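# Transfer one apple from the box to the plate

## Task

Take a single apple out of the box and set it on the plate, leaving the lid, the box and the plate roughly in their original places.

## Robot and tools

Robot: two arms, left_arm and right_arm, each ending in a five-jointed dexterous hand with index, middle and ring fingers plus a thumb. right_arm has a right hand; left_arm has its mirror image, a left hand. Base positions in the scene frame: left_arm (+0.037, +0.226, 0) m, right_arm (+0.005, -0.363, 0) m, both turned only slightly about z. A camera stand sits behind the arms. Loose objects may occasionally get nudged by an outside push.

Scene frame: origin at table-top height, halfway between the arms' nominal bases; +z up, +x forward over the table, +y toward left_arm. Reported hand positions (metres) and orientations (quat wxyz) use this frame and can be a few cm off, more at long reach.

Hand point axes (right hand; the left hand mirrors it, so its +x points toward the thumb): +z runs along straight fingers toward the tips, +y leaves the palm face (palm surface at y = -0.062), +x crosses the palm away from the thumb. Straight fingertips end about 0.139 m beyond the knuckles, which sit at z = -0.017. A rigid mast on the palm side of the wrist (x +0.05 to +0.10, z -0.16 to -0.11, up to y = +0.06) can strike objects. Fingertips carry short rubber caps.

Tool execute_actions. Argument actions: a list of actions, each running 0.5 s. An action is a table of at most 15 rows, one row per 1/30 s control step; if shorter, its final row repeats to fill 15 steps. Every row is one flat list of 48 numbers, each in [-1, 1], covering both arms even when only one moves: left_arm dx, dy, dz, rx, ry, rz; left hand 16 motor goals; left current_limit; left speed; then the same 24 for right_arm. Arm numbers are offsets, not poses: measured from that arm's Hand target as it was when the action began, along the Hand target's own axes. All rows of one action count from that same starting target, so within an action they do not add up, but successive actions do. Scale: 1.0 equals 0.6 m for dx, dy, dz and 180 degrees for rx, ry, rz, which together form a single rotation vector. Argument cameras (optional): list of camera names, ["all"], or [] for none; if omitted, images come back only when actions is empty. A wrong camera name rejects the call.

Hand motor order in each block: index_mcp, index_abd, index_pip, index_dip, middle_mcp, middle_abd, middle_pip, middle_dip, ring_mcp, ring_abd, ring_pip, ring_dip, thumb_cmc, thumb_axl, thumb_mcp, thumb_ipl. These are absolute goal angles scaled linearly between each hinge's stops, not changes. Brackets give degrees at +1, at -1, and the straight value: finger _mcp (+128, -18; -0.75), _abd sideways away from the thumb (+60, -60; +0.00), _pip (+108, -29; -0.58), _dip (+117, -21; -0.70); thumb_cmc swings the thumb in front of the palm (+120, -20; -0.71); thumb_axl rolls it (+140, -27; -0.68); thumb_mcp (+109, -69; -0.23); thumb_ipl (+108, -77; -0.17). Positive values curl toward the palm. Because 0 is itself a goal, keeping a hand unchanged means echoing its hand_goal, hand_current_limit and hand_speed. current_limit maps -1..+1 to 0..550 mA (floor 11 mA); speed sets goal slew as (speed+1)/2 of 8.5 rad/s. Initial values: current_limit +0.4, speed -0.6; settings persist until rewritten. A finger squeezes only while its goal lies past the object's surface.

Tool zoom_image: camera (cam_head_left, cam_head_right, cam_high, cam_left_wrist, cam_right_wrist) and region [x0, y0, x1, y1] in pixels from the top-left, no more than 504 by 504, on the newest image of that camera. All cameras are 896x504.

Tool finished_scene: scene (integer 1 to 3, the current one). Call it only once the apple rests on the plate on its own; it cannot be reversed.

Results: end_effector_position and quat per arm; Hand target, the last commanded pose after clipping, from which the next offsets count; per hand motor lists in the order above: hand_goal, hand_measured, hand_current_ma (positive pushes toward -1), hand_state (moving, goal, blocked, overload); hand_current_limit, hand_speed; joint positions, velocities (may be reported as within noise), torques (arm weight included, noisy, joints 3 and 4 wrap at ±28 N m); some mid-action position samples; motor temperatures.

Motion behaviour: each step the commanded orientation is limited to 40 degrees from the measured one; position takes priority if both cannot be met. Hands often stop short of the target and the elbow sags under load, so command a bit higher, or resend the shortfall; an all-zero action re-requests the target. To stop pressing on something, pull the target back past the hand. Joint ranges (rad): waist ±2.880, shoulder 0 to 3.142, elbow 0 to 3.019, wrist pitch -1.693 to 1.571, wrist yaw ±1.571, wrist roll ±2.094.

Avoid: dropping the apple or releasing it while moving, knocking things off the table, slamming into the table or heavy items, hard pushes, and any contact between the two arms or hands. A motor drawing 495 mA or more for 5 s shuts off for 10 s; motors heating to 100 °C (warning at 85 °C) make that arm collapse for 30 to 60 s. Keep grips moderate and avoid long stretched holds.

Each tool is called after "Request:" as name(argument=value, ...), one argument or row to a line, values as JSON.

## Session

Request:
execute_actions(
  actions=[],
)

Scene clock: 0.00 s.
left_arm: end_effector_position=(+0.6178, -0.3239, +0.3737) hand_goal=(-0.754, +0.000, -0.576, -0.696, -0.754, +0.000, -0.576, -0.696, -0.754, +0.000, -0.576, -0.696, -0.714, -0.678, -0.226, -0.168) hand_measured=(-0.754, +0.000, -0.576, -0.696, -0.754, +0.000, -0.576, -0.696, -0.754, +0.000, -0.576, -0.696, -0.714, -0.678, -0.226, -0.168) hand_current_ma=(+0, +0, +0, +0, +0, +0, +0, +0, +0, +0, +0, +0, +0, +0, +0, +0) hand_state=(goal, goal, goal, goal, goal, goal, goal, goal, goal, goal, goal, goal, goal, goal, goal, goal) hand_current_limit=0.40 hand_speed=-0.60 end_effector_quat_wxyz=(+0.493, +0.730, +0.429, -0.198) | right_arm: end_effector_position=(+0.2981, -0.4222, +0.3009) hand_goal=(-0.754, +0.000, -0.576, -0.696, -0.754, +0.000, -0.576, -0.696, -0.754, +0.000, -0.576, -0.696, -0.714, -0.678, -0.226, -0.168) hand_measured=(-0.754, +0.000, -0.576, -0.696, -0.754, +0.000, -0.576, -0.696, -0.754, +0.000, -0.576, -0.696, -0.714, -0.678, -0.226, -0.168) hand_current_ma=(+0, +0, +0, +0, +0, +0, +0, +0, +0, +0, +0, +0, +0, +0, +0, +0) hand_state=(goal, goal, goal, goal, goal, goal, goal, goal, goal, goal, goal, goal, goal, goal, goal, goal) hand_current_limit=0.40 hand_speed=-0.60 end_effector_quat_wxyz=(+0.069, +0.313, +0.947, -0.006)
Joint positions: left_arm=[-0.748 1.796 1.729 -0.508 0.644 -0.541] | right_arm=[-0.494 0.907 1.09 -1.615 -0.01 -1.41]
Joint velocities: within noise
Joint torques (N m): no reading
Motor temperatures (°C): left_arm=[26 27 23 24 22 23] | right_arm=[27 29 23 24 23 25]
Heat: left arm: hottest shoulder 27 °C; right arm: hottest shoulder 29 °C.
Hand target: left_arm +0.6192, -0.3252, +0.4041; +0.514, +0.726, +0.416, -0.190 | right_arm +0.3019, -0.4242, +0.3115; +0.082, +0.312, +0.946, -0.008

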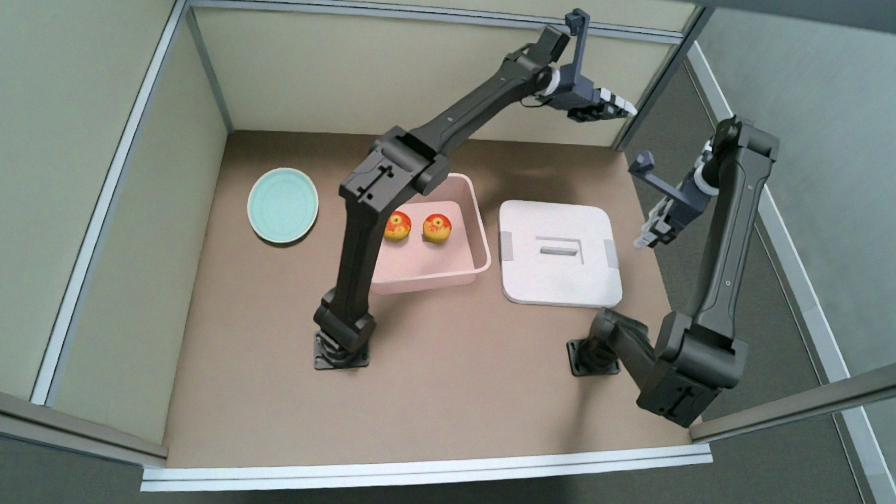

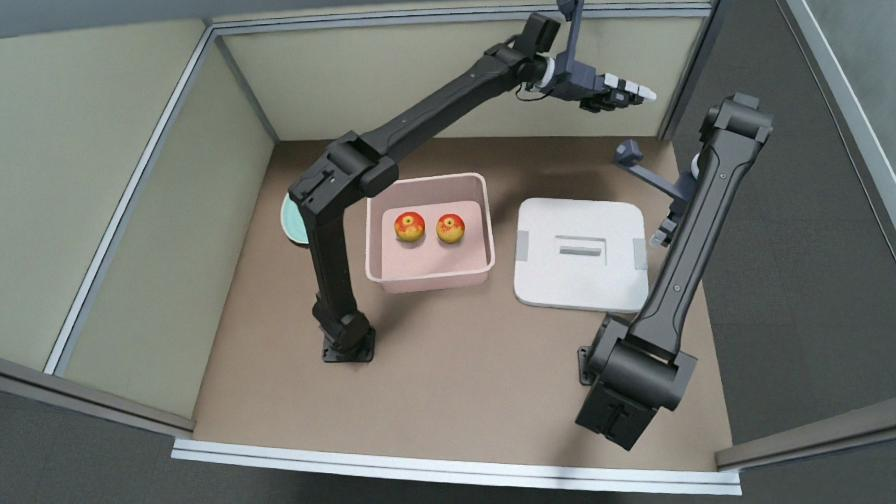

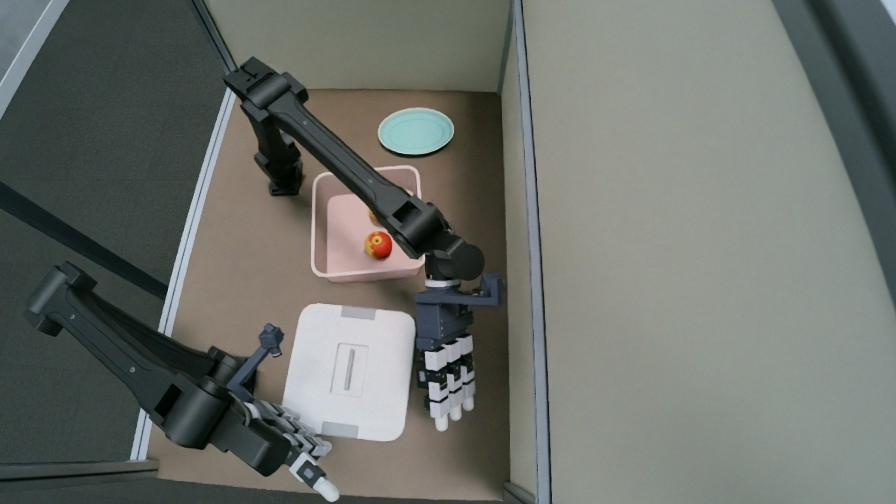

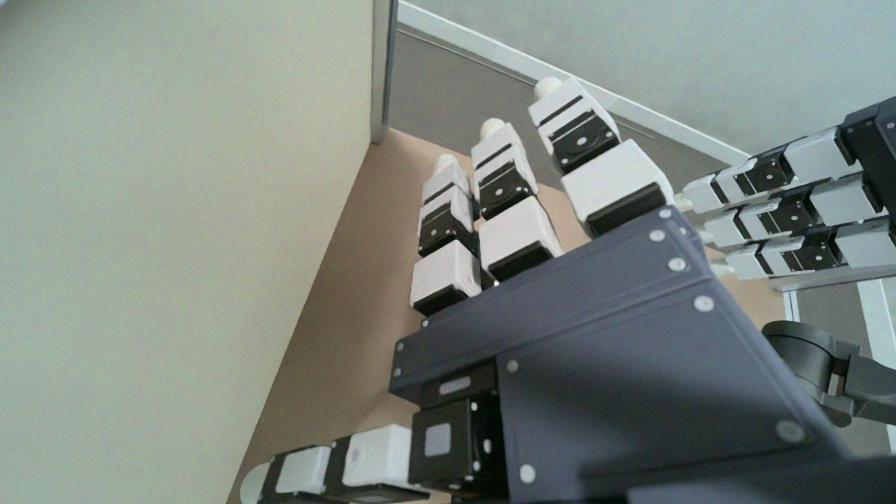

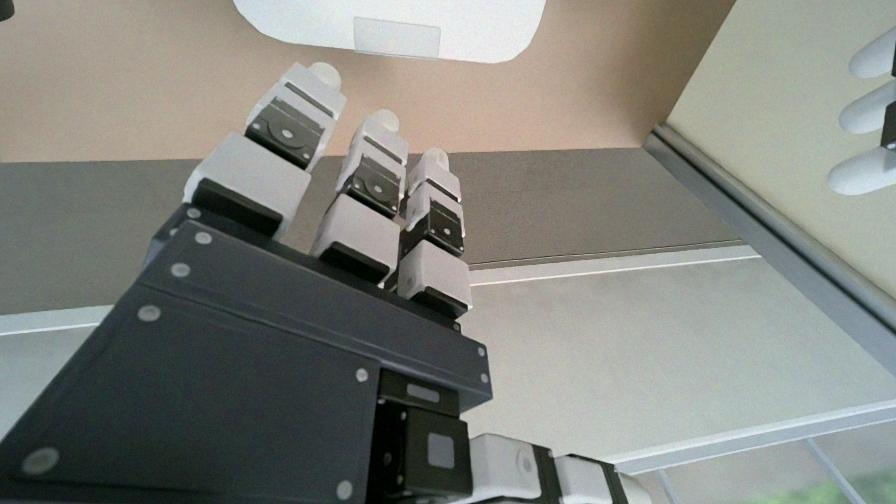

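Request:
zoom_image(
  camera="cam_head_right",
  region=[260, 130, 700, 378],
)

Request:
zoom_image(
  camera="cam_high",
  region=[240, 80, 520, 460],
)

Scaled by 1.145 from the camera's 896x504 image, which has a finer 1280x720 frame.

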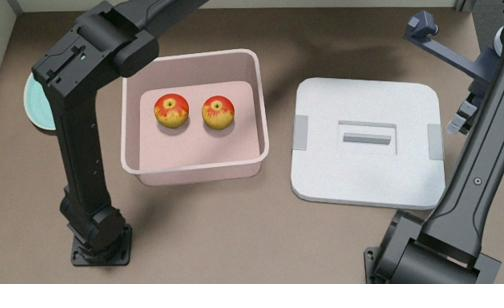

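Scaled by 1.326 from the camera's 896x504 image, which has a finer 1280x720 frame.

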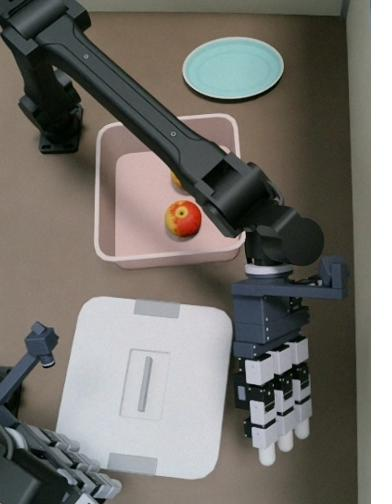

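Request:
execute_actions(
  actions=[
    [[0.057,-0.147,-0.245,0.066,0.098,-0.130,-0.754,0,-0.576,-0.696,-0.754,0,-0.576,-0.696,-0.754,0,-0.576,-0.696,-0.714,-0.678,-0.226,-0.168,0.4,-0.6,0,0,0,0,0,0,-0.754,0,-0.576,-0.696,-0.754,0,-0.576,-0.696,-0.754,0,-0.576,-0.696,-0.714,-0.678,-0.226,-0.168,0.4,-0.6]],
  ],
  cameras=["cam_head_left","cam_high"],
)

Scene clock: 183.00 s.
left_arm: end_effector_position=(+0.5423, -0.1601, +0.3706) hand_goal=(-0.754, +0.000, -0.576, -0.696, -0.754, +0.000, -0.576, -0.696, -0.754, +0.000, -0.576, -0.696, -0.714, -0.678, -0.226, -0.168) hand_measured=(-0.758, -0.004, -0.576, -0.696, -0.758, -0.002, -0.576, -0.696, -0.756, -0.002, -0.576, -0.696, -0.718, -0.678, -0.222, -0.168) hand_current_ma=(-3, -2, +0, +0, -3, -2, +0, +0, -3, -2, +0, +0, -3, +0, +6, +1) hand_state=(goal, goal, goal, goal, goal, goal, goal, goal, goal, goal, goal, goal, goal, goal, goal, goal) hand_current_limit=0.40 hand_speed=-0.60 end_effector_quat_wxyz=(+0.308, +0.694, +0.612, -0.220) | right_arm: end_effector_position=(+0.2981, -0.4222, +0.3009) hand_goal=(-0.754, +0.000, -0.576, -0.696, -0.754, +0.000, -0.576, -0.696, -0.754, +0.000, -0.576, -0.696, -0.714, -0.678, -0.226, -0.168) hand_measured=(-0.754, +0.000, -0.576, -0.696, -0.754, +0.000, -0.576, -0.696, -0.754, +0.000, -0.576, -0.696, -0.714, -0.678, -0.224, -0.168) hand_current_ma=(+0, +0, +0, +0, +0, +0, +0, +0, +0, +0, +0, +0, +0, +0, +0, +0) hand_state=(goal, goal, goal, goal, goal, goal, goal, goal, goal, goal, goal, goal, goal, goal, goal, goal) hand_current_limit=0.40 hand_speed=-0.60 end_effector_quat_wxyz=(+0.069, +0.313, +0.947, -0.006)
Joint positions: left_arm=[-0.654 1.523 1.647 -1.132 0.566 -0.639] | right_arm=[-0.494 0.907 1.09 -1.615 -0.01 -1.41]
Joint torques (N m): left_arm=[-1.55 -9.58 11.82 0.91 0.62 -0.01] | right_arm=[1.67 -1.61 11.58 0.9 -0.18 0.04]
Motor temperatures (°C): left_arm=[26 31 38 24 23 23] | right_arm=[27 28 33 24 23 24]
Heat: left arm: hottest elbow 38 °C; right arm: hottest elbow 33 °C.
Hand target: left_arm +0.5465, -0.1673, +0.3871; +0.318, +0.696, +0.605, -0.219 | right_arm +0.3019, -0.4242, +0.3115; +0.082, +0.312, +0.946, -0.008
Off the commanded pose: left_arm 0.018 m, 1 deg | right_arm 0.011 m, 1 deg.
Step readings (end_effector_position of left_arm | right_arm):
0: (+0.6178, -0.3239, +0.3737) | (+0.2981, -0.4222, +0.3009)
1: (+0.6174, -0.3124, +0.3656) | (+0.2981, -0.4222, +0.3009)
2: (+0.6106, -0.2938, +0.3503) | (+0.2981, -0.4222, +0.3009)
4: (+0.5771, -0.2444, +0.3233) | (+0.2981, -0.4222, +0.3009)
8: (+0.5453, -0.1836, +0.3462) | (+0.2981, -0.4222, +0.3009)
15: (+0.5398, -0.1584, +0.3816) | (+0.2981, -0.4222, +0.3009)
Images, in order (width x height): cam_head_left 896x504, cam_high 896x504.

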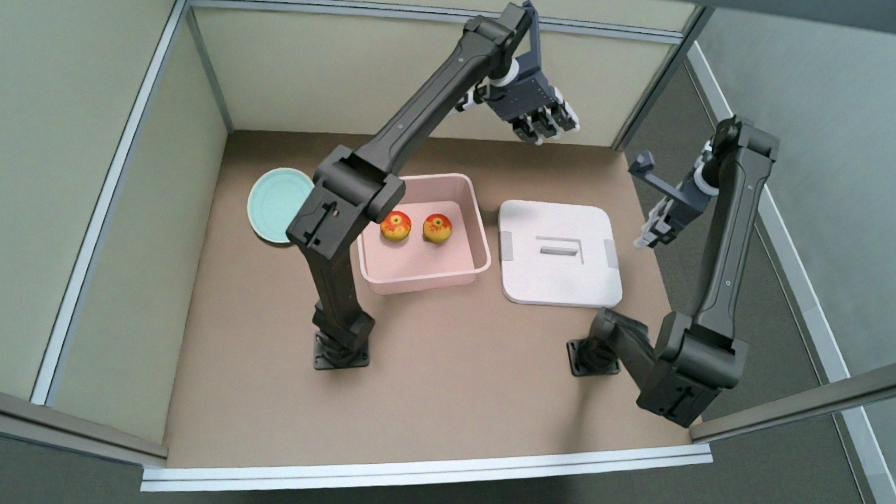

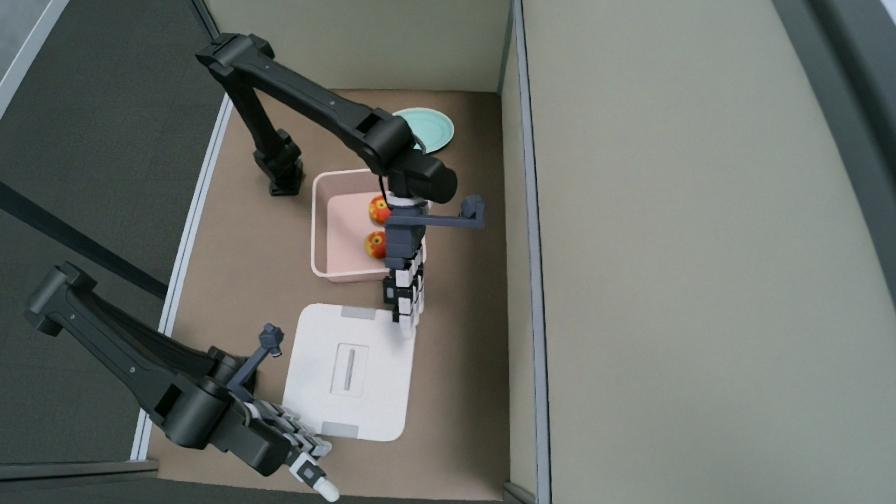

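Request:
execute_actions(
  actions=[
    [[0.184,-0.142,-0.176,0.066,0.098,-0.130,-0.754,0,-0.576,-0.696,-0.754,0,-0.576,-0.696,0.5,0,0.9,0.5,-0.714,-0.678,-0.226,-0.168,0.4,-0.2,0,0,0,0,0,0,-0.754,0,-0.576,-0.696,-0.754,0,-0.576,-0.696,-0.754,0,-0.576,-0.696,-0.714,-0.678,-0.226,-0.168,0.4,-0.6]],
  ],
  cameras=[],
)

Scene clock: 188.60 s.
left_arm: end_effector_position=(+0.4707, -0.0011, +0.3430) hand_goal=(-0.754, +0.000, -0.576, -0.696, -0.754, +0.000, -0.576, -0.696, +0.500, +0.000, +0.900, +0.500, -0.714, -0.678, -0.226, -0.168) hand_measured=(-0.752, -0.002, -0.574, -0.696, -0.752, -0.002, -0.574, -0.696, +0.388, -0.002, +0.638, +0.470, -0.714, -0.678, -0.220, -0.168) hand_current_ma=(+2, -1, +1, +0, +2, -1, +1, +0, -385, -1, -385, -62, +0, +0, +10, +1) hand_state=(goal, goal, goal, goal, goal, goal, goal, goal, blocked, goal, blocked, blocked, goal, goal, goal, goal) hand_current_limit=0.40 hand_speed=-0.20 end_effector_quat_wxyz=(+0.098, +0.601, +0.760, -0.227) | right_arm: end_effector_position=(+0.2981, -0.4222, +0.3009) hand_goal=(-0.754, +0.000, -0.576, -0.696, -0.754, +0.000, -0.576, -0.696, -0.754, +0.000, -0.576, -0.696, -0.714, -0.678, -0.226, -0.168) hand_measured=(-0.754, +0.000, -0.576, -0.696, -0.754, +0.000, -0.576, -0.696, -0.754, +0.000, -0.576, -0.696, -0.714, -0.678, -0.224, -0.168) hand_current_ma=(+0, +0, +0, +0, +0, +0, +0, +0, +0, +0, +0, +0, +0, +0, +0, +0) hand_state=(goal, goal, goal, goal, goal, goal, goal, goal, goal, goal, goal, goal, goal, goal, goal, goal) hand_current_limit=0.40 hand_speed=-0.60 end_effector_quat_wxyz=(+0.069, +0.313, +0.947, -0.006)
Joint positions: left_arm=[-0.502 1.44 1.659 -1.69 0.49 -0.701] | right_arm=[-0.494 0.907 1.09 -1.615 -0.01 -1.41]
Joint torques (N m): left_arm=[-2.14 -8.82 11.73 -0.16 0.55 -0.06] | right_arm=[1.67 -1.61 11.56 0.9 -0.18 0.04]
Heat: left arm: hottest elbow 37 °C; right arm: hottest elbow 33 °C.
Hand target: left_arm +0.4734, -0.0092, +0.3699; +0.099, +0.614, +0.749, -0.231 | right_arm +0.3019, -0.4242, +0.3115; +0.082, +0.312, +0.946, -0.008
Off the commanded pose: left_arm 0.028 m, 2 deg | right_arm 0.011 m, 1 deg.
joint sent to its limit (left arm) — joint 4 (wrist pitch), lower limit. The joint targets are off in orientation, not in position.
Step readings (end_effector_position of left_arm | right_arm):
0: (+0.5423, -0.1601, +0.3706) | (+0.2981, -0.4222, +0.3009)
1: (+0.5373, -0.1476, +0.3644) | (+0.2981, -0.4222, +0.3009)
2: (+0.5231, -0.1285, +0.3508) | (+0.2981, -0.4222, +0.3009)
4: (+0.4872, -0.0759, +0.3321) | (+0.2981, -0.4222, +0.3009)
8: (+0.4702, -0.0142, +0.3360) | (+0.2981, -0.4222, +0.3009)
15: (+0.4709, -0.0008, +0.3430) | (+0.2981, -0.4222, +0.3009)
No camera images: "cameras" was empty.

Request:
execute_actions(
  actions=[
    [[0.264,-0.178,0.049,0.0655,0.099,-0.131,-0.85,0,0.1,-0.1,-0.85,0,0.1,-0.1,0.38,0,0.62,0.47,0.571,-0.678,-0.226,-0.168,0.4,-0.2,0,0,0,0,0,0,-0.754,0,-0.576,-0.696,-0.754,0,-0.576,-0.696,-0.754,0,-0.576,-0.696,-0.714,-0.678,-0.226,-0.168,0.4,-0.6]],
  ],
  cameras=["all"],
)

Scene clock: 208.63 s.
left_arm: end_effector_position=(+0.3284, +0.1049, +0.2948) hand_goal=(-0.850, +0.000, +0.100, -0.100, -0.850, +0.000, +0.100, -0.100, +0.380, +0.000, +0.620, +0.470, +0.570, -0.678, -0.226, -0.168) hand_measured=(-0.842, +0.000, +0.096, -0.102, -0.842, +0.000, +0.096, -0.104, +0.368, +0.000, +0.616, +0.468, +0.566, -0.678, -0.220, -0.168) hand_current_ma=(+13, +0, -4, -3, +13, +0, -5, -3, -21, +0, -5, -2, -4, +0, +9, +1) hand_state=(goal, goal, goal, goal, goal, goal, goal, goal, goal, goal, goal, goal, goal, goal, goal, goal) hand_current_limit=0.40 hand_speed=-0.20 end_effector_quat_wxyz=(+0.025, +0.458, +0.871, -0.177) | right_arm: end_effector_position=(+0.2981, -0.4222, +0.3009) hand_goal=(-0.754, +0.000, -0.576, -0.696, -0.754, +0.000, -0.576, -0.696, -0.754, +0.000, -0.576, -0.696, -0.714, -0.678, -0.226, -0.168) hand_measured=(-0.754, +0.000, -0.576, -0.696, -0.754, +0.000, -0.576, -0.696, -0.754, +0.000, -0.576, -0.696, -0.714, -0.678, -0.224, -0.168) hand_current_ma=(+0, +0, +0, +0, +0, +0, +0, +0, +0, +0, +0, +0, +0, +0, +0, +0) hand_state=(goal, goal, goal, goal, goal, goal, goal, goal, goal, goal, goal, goal, goal, goal, goal, goal) hand_current_limit=0.40 hand_speed=-0.60 end_effector_quat_wxyz=(+0.069, +0.313, +0.947, -0.006)
Joint positions: left_arm=[-0.511 1.086 1.251 -1.695 0.357 -1.064] | right_arm=[-0.494 0.907 1.09 -1.615 -0.01 -1.41]
Joint torques (N m): left_arm=[-2.26 -2.9 9.16 -0.03 0.21 -0.17] | right_arm=[1.67 -1.67 11.56 0.88 -0.18 0.04]
Heat: left arm: hottest elbow 37 °C; right arm: hottest elbow 33 °C.
Hand target: left_arm +0.3304, +0.1004, +0.2997; -0.129, +0.484, +0.836, -0.224 | right_arm +0.3019, -0.4242, +0.3115; +0.082, +0.312, +0.946, -0.008
Off the commanded pose: left_arm 0.007 m, 19 deg | right_arm 0.011 m, 1 deg.
joint sent to its limit (left arm) — joint 4 (wrist pitch), lower limit. The joint targets are off in orientation, not in position.
Step readings (end_effector_position of left_arm | right_arm):
0: (+0.4707, -0.0011, +0.3430) | (+0.2981, -0.4222, +0.3009)
1: (+0.4646, +0.0092, +0.3327) | (+0.2981, -0.4222, +0.3009)
2: (+0.4566, +0.0228, +0.3247) | (+0.2981, -0.4222, +0.3009)
4: (+0.4075, +0.0580, +0.2924) | (+0.2981, -0.4222, +0.3009)
8: (+0.3447, +0.0952, +0.2772) | (+0.2981, -0.4222, +0.3009)
15: (+0.3287, +0.1043, +0.2974) | (+0.2981, -0.4222, +0.3009)

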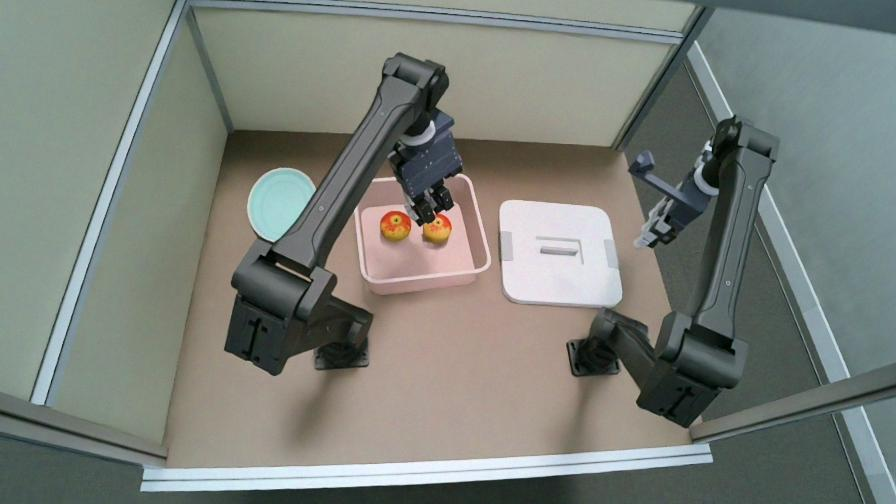

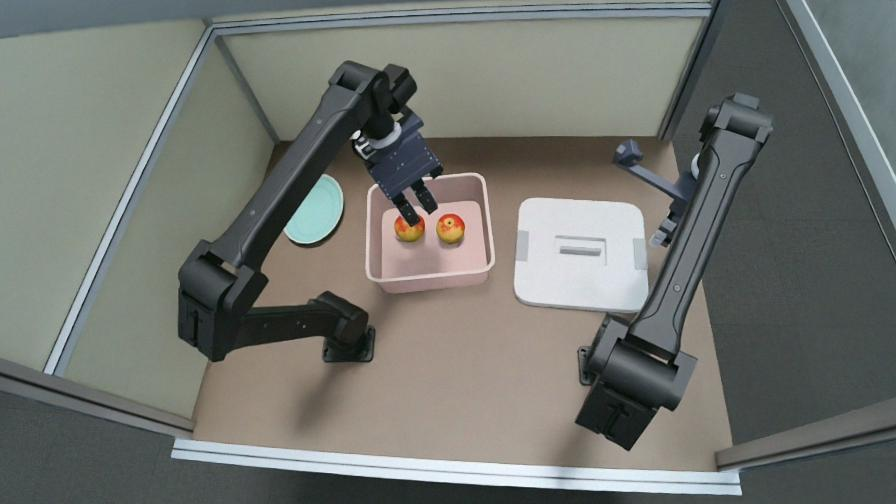

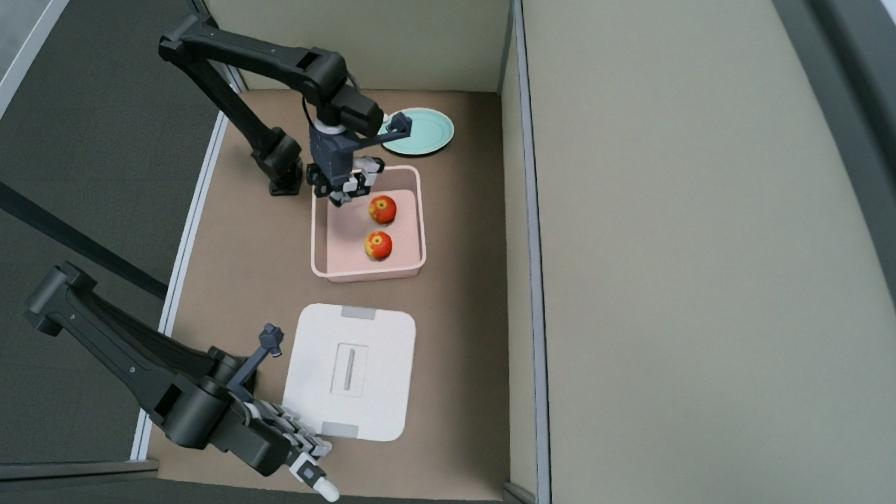

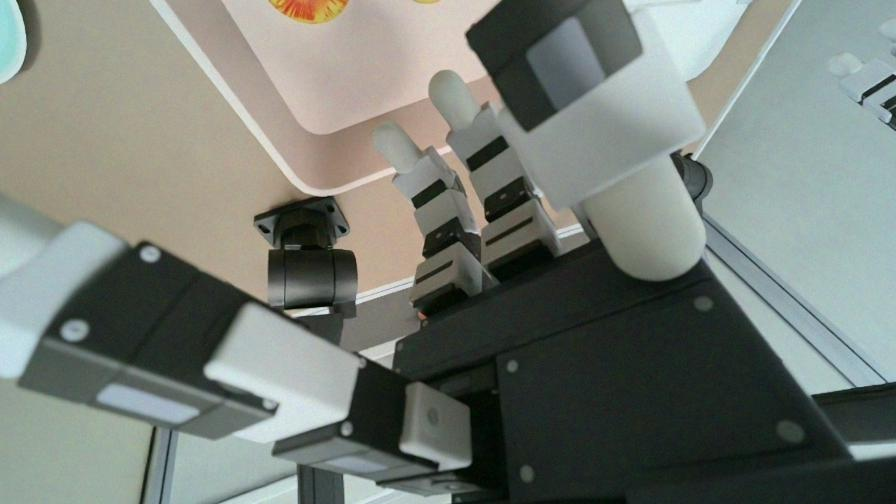

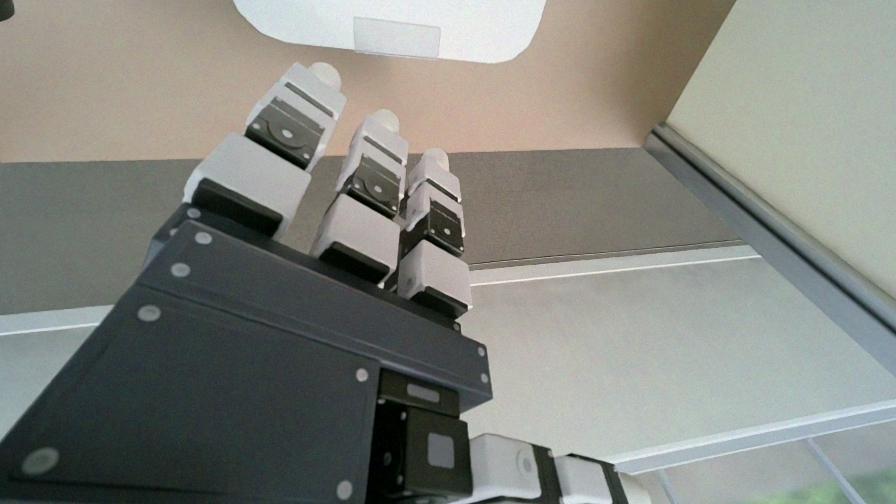

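Request:
zoom_image(
  camera="cam_head_left",
  region=[340, 80, 520, 300],
)

Request:
zoom_image(
  camera="cam_head_right",
  region=[340, 80, 520, 300],
)

Request:
zoom_image(
  camera="cam_high",
  region=[270, 90, 450, 290],
)

Scaled by 2.291 from the camera's 896x504 image, which has a finer 1280x720 frame.

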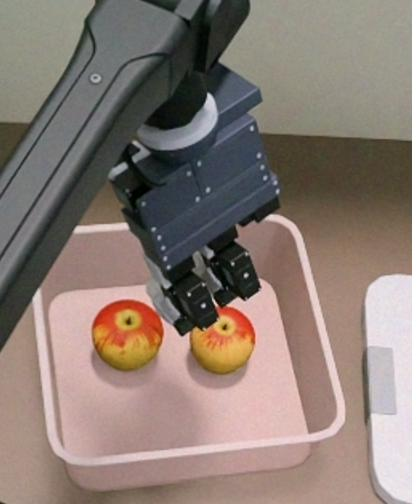

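Scaled by 2.291 from the camera's 896x504 image, which has a finer 1280x720 frame.

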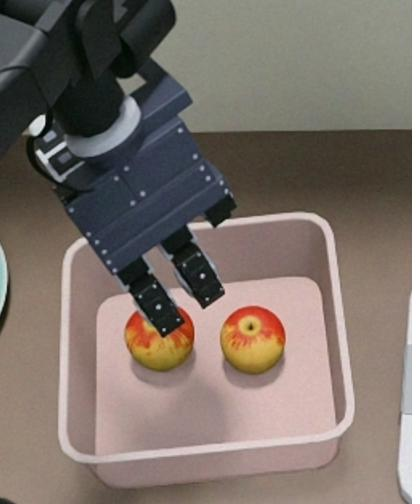

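Scaled by 2.520 from the camera's 896x504 image, which has a finer 1280x720 frame.

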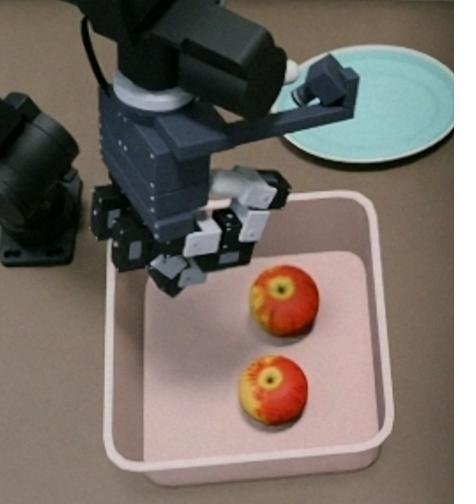

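Request:
zoom_image(
  camera="cam_head_left",
  region=[140, 400, 360, 500],
)

Request:
zoom_image(
  camera="cam_head_left",
  region=[560, 400, 780, 500],
)

Request:
zoom_image(
  camera="cam_head_left",
  region=[160, 80, 380, 280],
)

Request:
zoom_image(
  camera="cam_head_left",
  region=[500, 80, 720, 280],
)

Request:
zoom_image(
  camera="cam_head_left",
  region=[300, 310, 420, 400],
)

Request:
zoom_image(
  camera="cam_head_left",
  region=[540, 310, 660, 400],
)

Scaled by 2.291 from the camera's 896x504 image, which has a finer 1280x720 frame.

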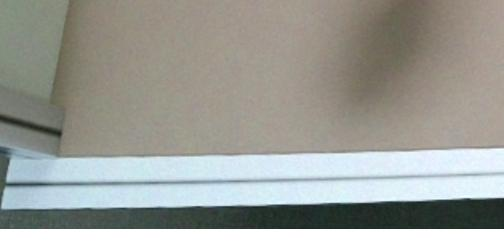

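Scaled by 2.291 from the camera's 896x504 image, which has a finer 1280x720 frame.

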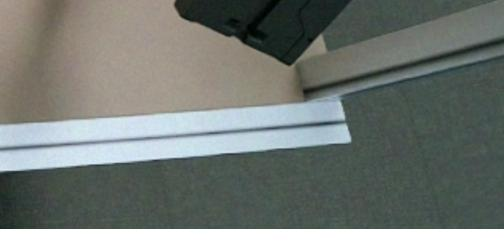

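Scaled by 2.291 from the camera's 896x504 image, which has a finer 1280x720 frame.

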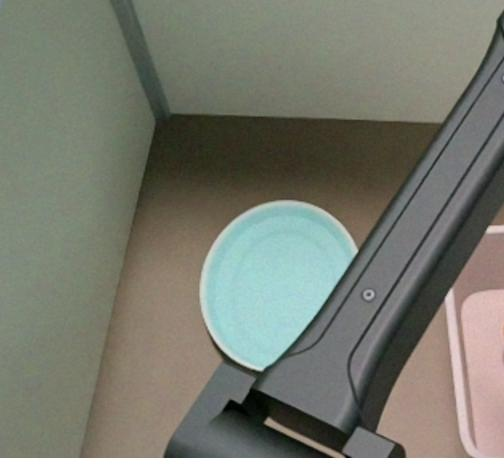

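Scaled by 2.291 from the camera's 896x504 image, which has a finer 1280x720 frame.

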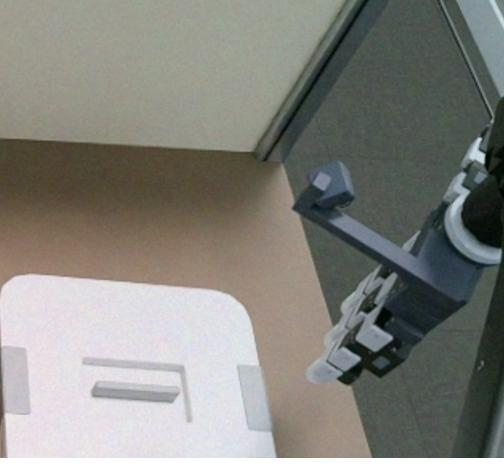

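Scaled by 4.200 from the camera's 896x504 image, which has a finer 1280x720 frame.

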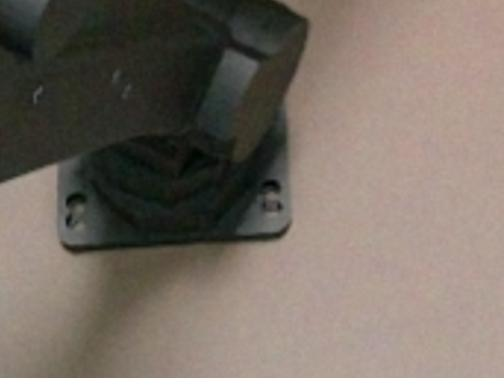

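Scaled by 4.200 from the camera's 896x504 image, which has a finer 1280x720 frame.

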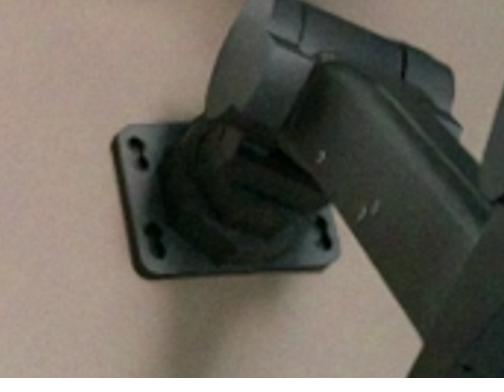

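Request:
zoom_image(
  camera="cam_head_right",
  region=[160, 380, 380, 504],
)

Request:
zoom_image(
  camera="cam_head_right",
  region=[580, 380, 800, 504],
)

Request:
zoom_image(
  camera="cam_head_right",
  region=[200, 80, 420, 280],
)

Request:
zoom_image(
  camera="cam_head_right",
  region=[540, 80, 760, 280],
)

Request:
zoom_image(
  camera="cam_head_right",
  region=[290, 290, 410, 380],
)

Request:
zoom_image(
  camera="cam_head_right",
  region=[540, 310, 660, 400],
)

Scaled by 2.291 from the camera's 896x504 image, which has a finer 1280x720 frame.

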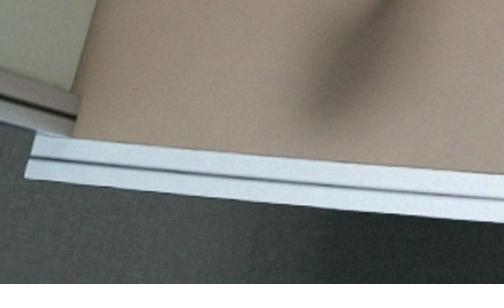

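Scaled by 2.291 from the camera's 896x504 image, which has a finer 1280x720 frame.

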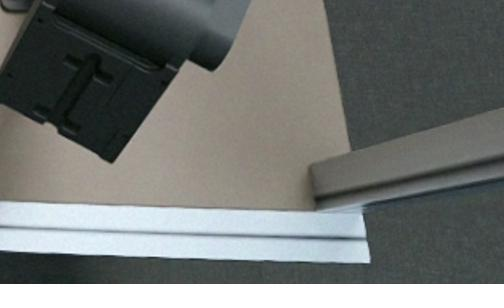

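Scaled by 2.291 from the camera's 896x504 image, which has a finer 1280x720 frame.

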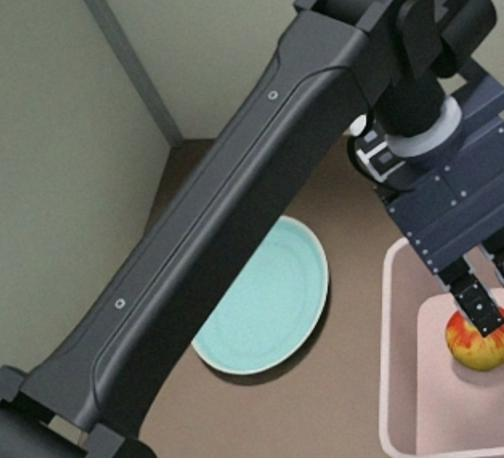

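Scaled by 2.291 from the camera's 896x504 image, which has a finer 1280x720 frame.

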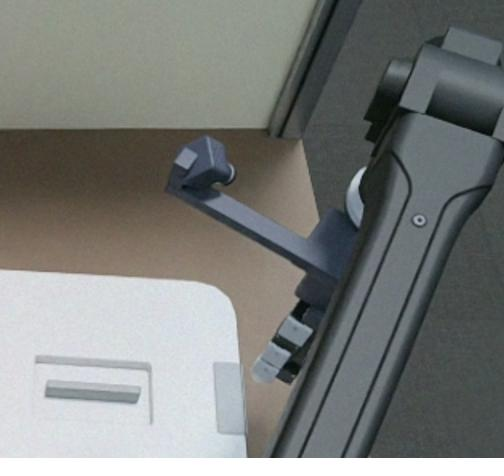

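Scaled by 4.200 from the camera's 896x504 image, which has a finer 1280x720 frame.

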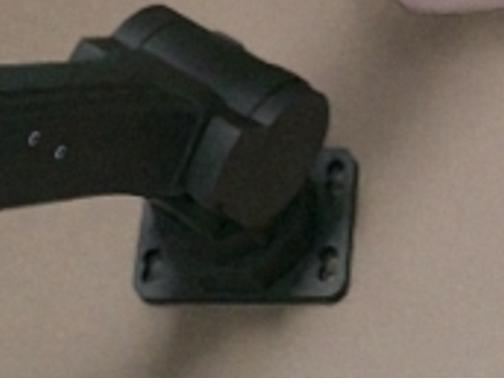

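Scaled by 4.200 from the camera's 896x504 image, which has a finer 1280x720 frame.

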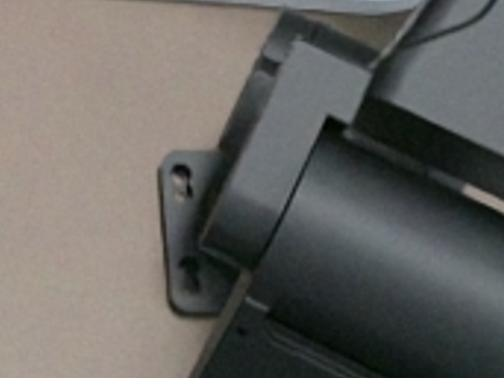

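Request:
execute_actions(
  actions=[
    [[-0.0228,0.1078,0.1302,0.0269,-0.1196,-0.1883,-0.822,0,0.226,0.174,-0.822,0,0.226,0.174,0.37,0,0.62,0.47,0.571,-0.678,-0.022,-0.168,0.4,-0.2,0,0,0,0,0,0,-0.754,0,-0.576,-0.696,-0.754,0,-0.576,-0.696,-0.754,0,-0.576,-0.696,-0.714,-0.678,-0.226,-0.168,0.4,-0.6]],
  ],
  cameras=["cam_head_left","cam_head_right","cam_left_wrist","cam_high"],
)

Request:
zoom_image(
  camera="cam_head_left",
  region=[340, 100, 500, 300],
)

Request:
zoom_image(
  camera="cam_head_right",
  region=[340, 100, 500, 300],
)

Scene clock: 413.27 s.
left_arm: end_effector_position=(+0.3481, +0.1008, +0.1897) hand_goal=(-0.822, +0.000, +0.226, +0.174, -0.822, +0.000, +0.226, +0.174, +0.370, +0.000, +0.620, +0.470, +0.570, -0.678, -0.022, -0.168) hand_measured=(-0.816, -0.002, +0.222, +0.170, -0.816, -0.002, +0.222, +0.170, +0.364, +0.000, +0.618, +0.468, +0.568, -0.678, -0.022, -0.168) hand_current_ma=(+8, -2, -3, -3, +8, -1, -4, -3, -7, +0, -2, -2, -1, +0, +1, +0) hand_state=(goal, goal, goal, goal, goal, goal, goal, goal, goal, goal, goal, goal, goal, goal, goal, goal) hand_current_limit=0.40 hand_speed=-0.20 end_effector_quat_wxyz=(-0.067, +0.162, +0.939, -0.295) | right_arm: end_effector_position=(+0.2981, -0.4222, +0.3009) hand_goal=(-0.754, +0.000, -0.576, -0.696, -0.754, +0.000, -0.576, -0.696, -0.754, +0.000, -0.576, -0.696, -0.714, -0.678, -0.226, -0.168) hand_measured=(-0.754, +0.000, -0.576, -0.696, -0.754, +0.000, -0.576, -0.696, -0.754, +0.000, -0.576, -0.696, -0.714, -0.678, -0.224, -0.168) hand_current_ma=(+0, +0, +0, +0, +0, +0, +0, +0, +0, +0, +0, +0, +0, +0, +0, +0) hand_state=(goal, goal, goal, goal, goal, goal, goal, goal, goal, goal, goal, goal, goal, goal, goal, goal) hand_current_limit=0.40 hand_speed=-0.60 end_effector_quat_wxyz=(+0.069, +0.313, +0.947, -0.006)
Joint positions: left_arm=[-0.352 1.316 1.156 -1.482 0.611 -1.502] | right_arm=[-0.494 0.907 1.09 -1.615 -0.01 -1.41]
Joint torques (N m): left_arm=[-1.73 -7.36 8.57 0.03 0.54 -0.25] | right_arm=[1.67 -1.61 11.56 0.88 -0.18 0.04]
Motor temperatures (°C): left_arm=[25 26 36 24 22 22] | right_arm=[26 27 35 24 22 24]
Heat: left arm: hottest elbow 36 °C; right arm: hottest elbow 35 °C.
Hand target: left_arm +0.3521, +0.0970, +0.1998; -0.052, +0.165, +0.939, -0.296 | right_arm +0.3019, -0.4242, +0.3115; +0.082, +0.312, +0.946, -0.008
Off the commanded pose: left_arm 0.011 m, 2 deg | right_arm 0.011 m, 1 deg.
Step readings (end_effector_position of left_arm | right_arm):
0: (+0.3284, +0.1049, +0.2948) | (+0.2981, -0.4222, +0.3009)
1: (+0.3253, +0.0974, +0.2877) | (+0.2981, -0.4222, +0.3009)
2: (+0.3206, +0.0819, +0.2805) | (+0.2981, -0.4222, +0.3009)
4: (+0.3347, +0.0789, +0.2576) | (+0.2981, -0.4222, +0.3009)
8: (+0.3568, +0.0969, +0.1953) | (+0.2981, -0.4222, +0.3009)
15: (+0.3505, +0.1004, +0.1856) | (+0.2981, -0.4222, +0.3009)
Images, in order (width x height): cam_head_left 896x504, cam_head_right 896x504, cam_high 896x504, cam_left_wrist 896x504.

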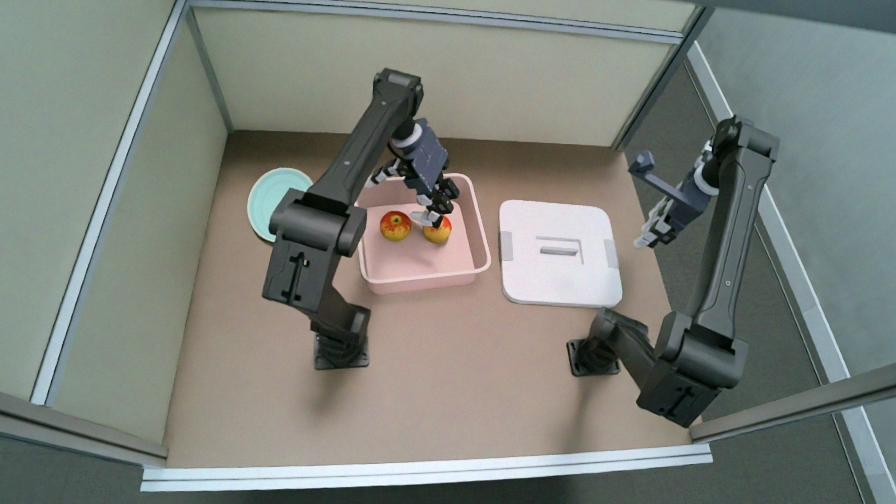

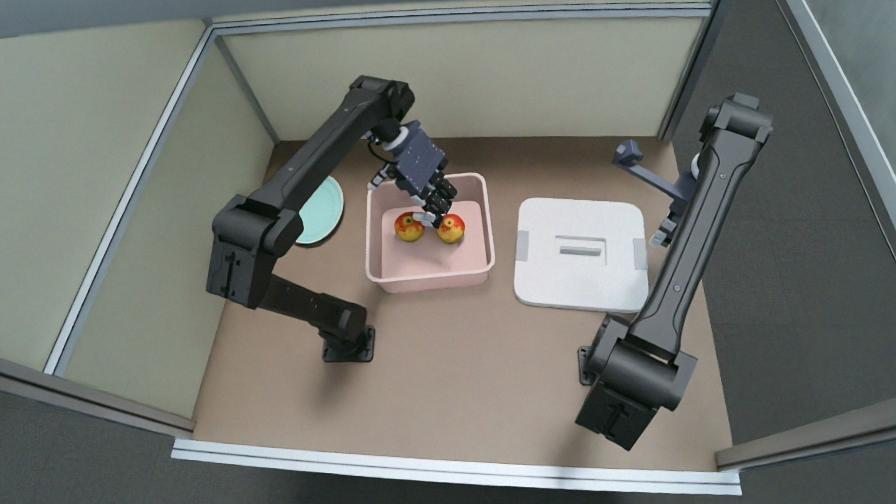

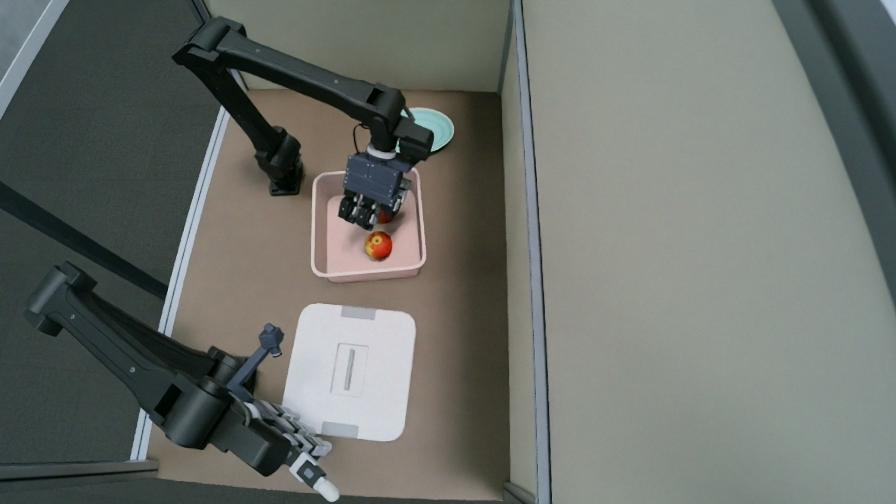

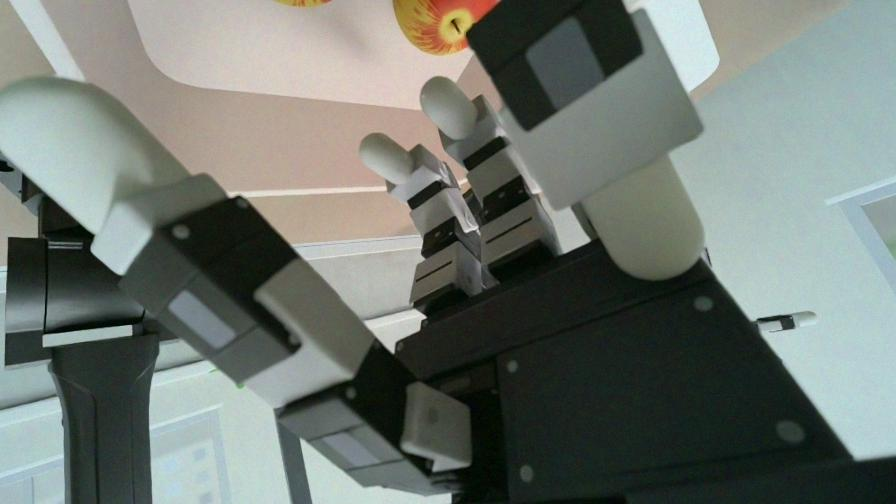

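Scaled by 2.520 from the camera's 896x504 image, which has a finer 1280x720 frame.

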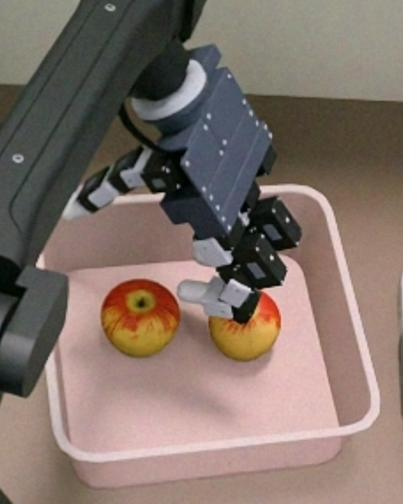

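Scaled by 2.520 from the camera's 896x504 image, which has a finer 1280x720 frame.

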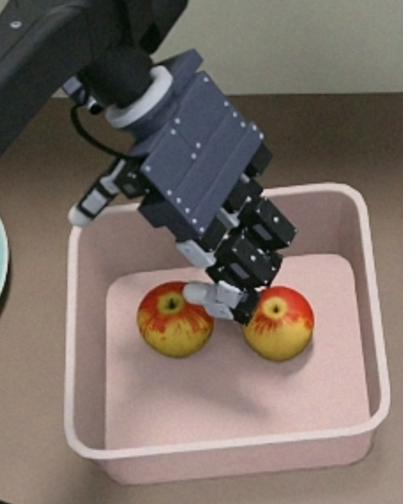

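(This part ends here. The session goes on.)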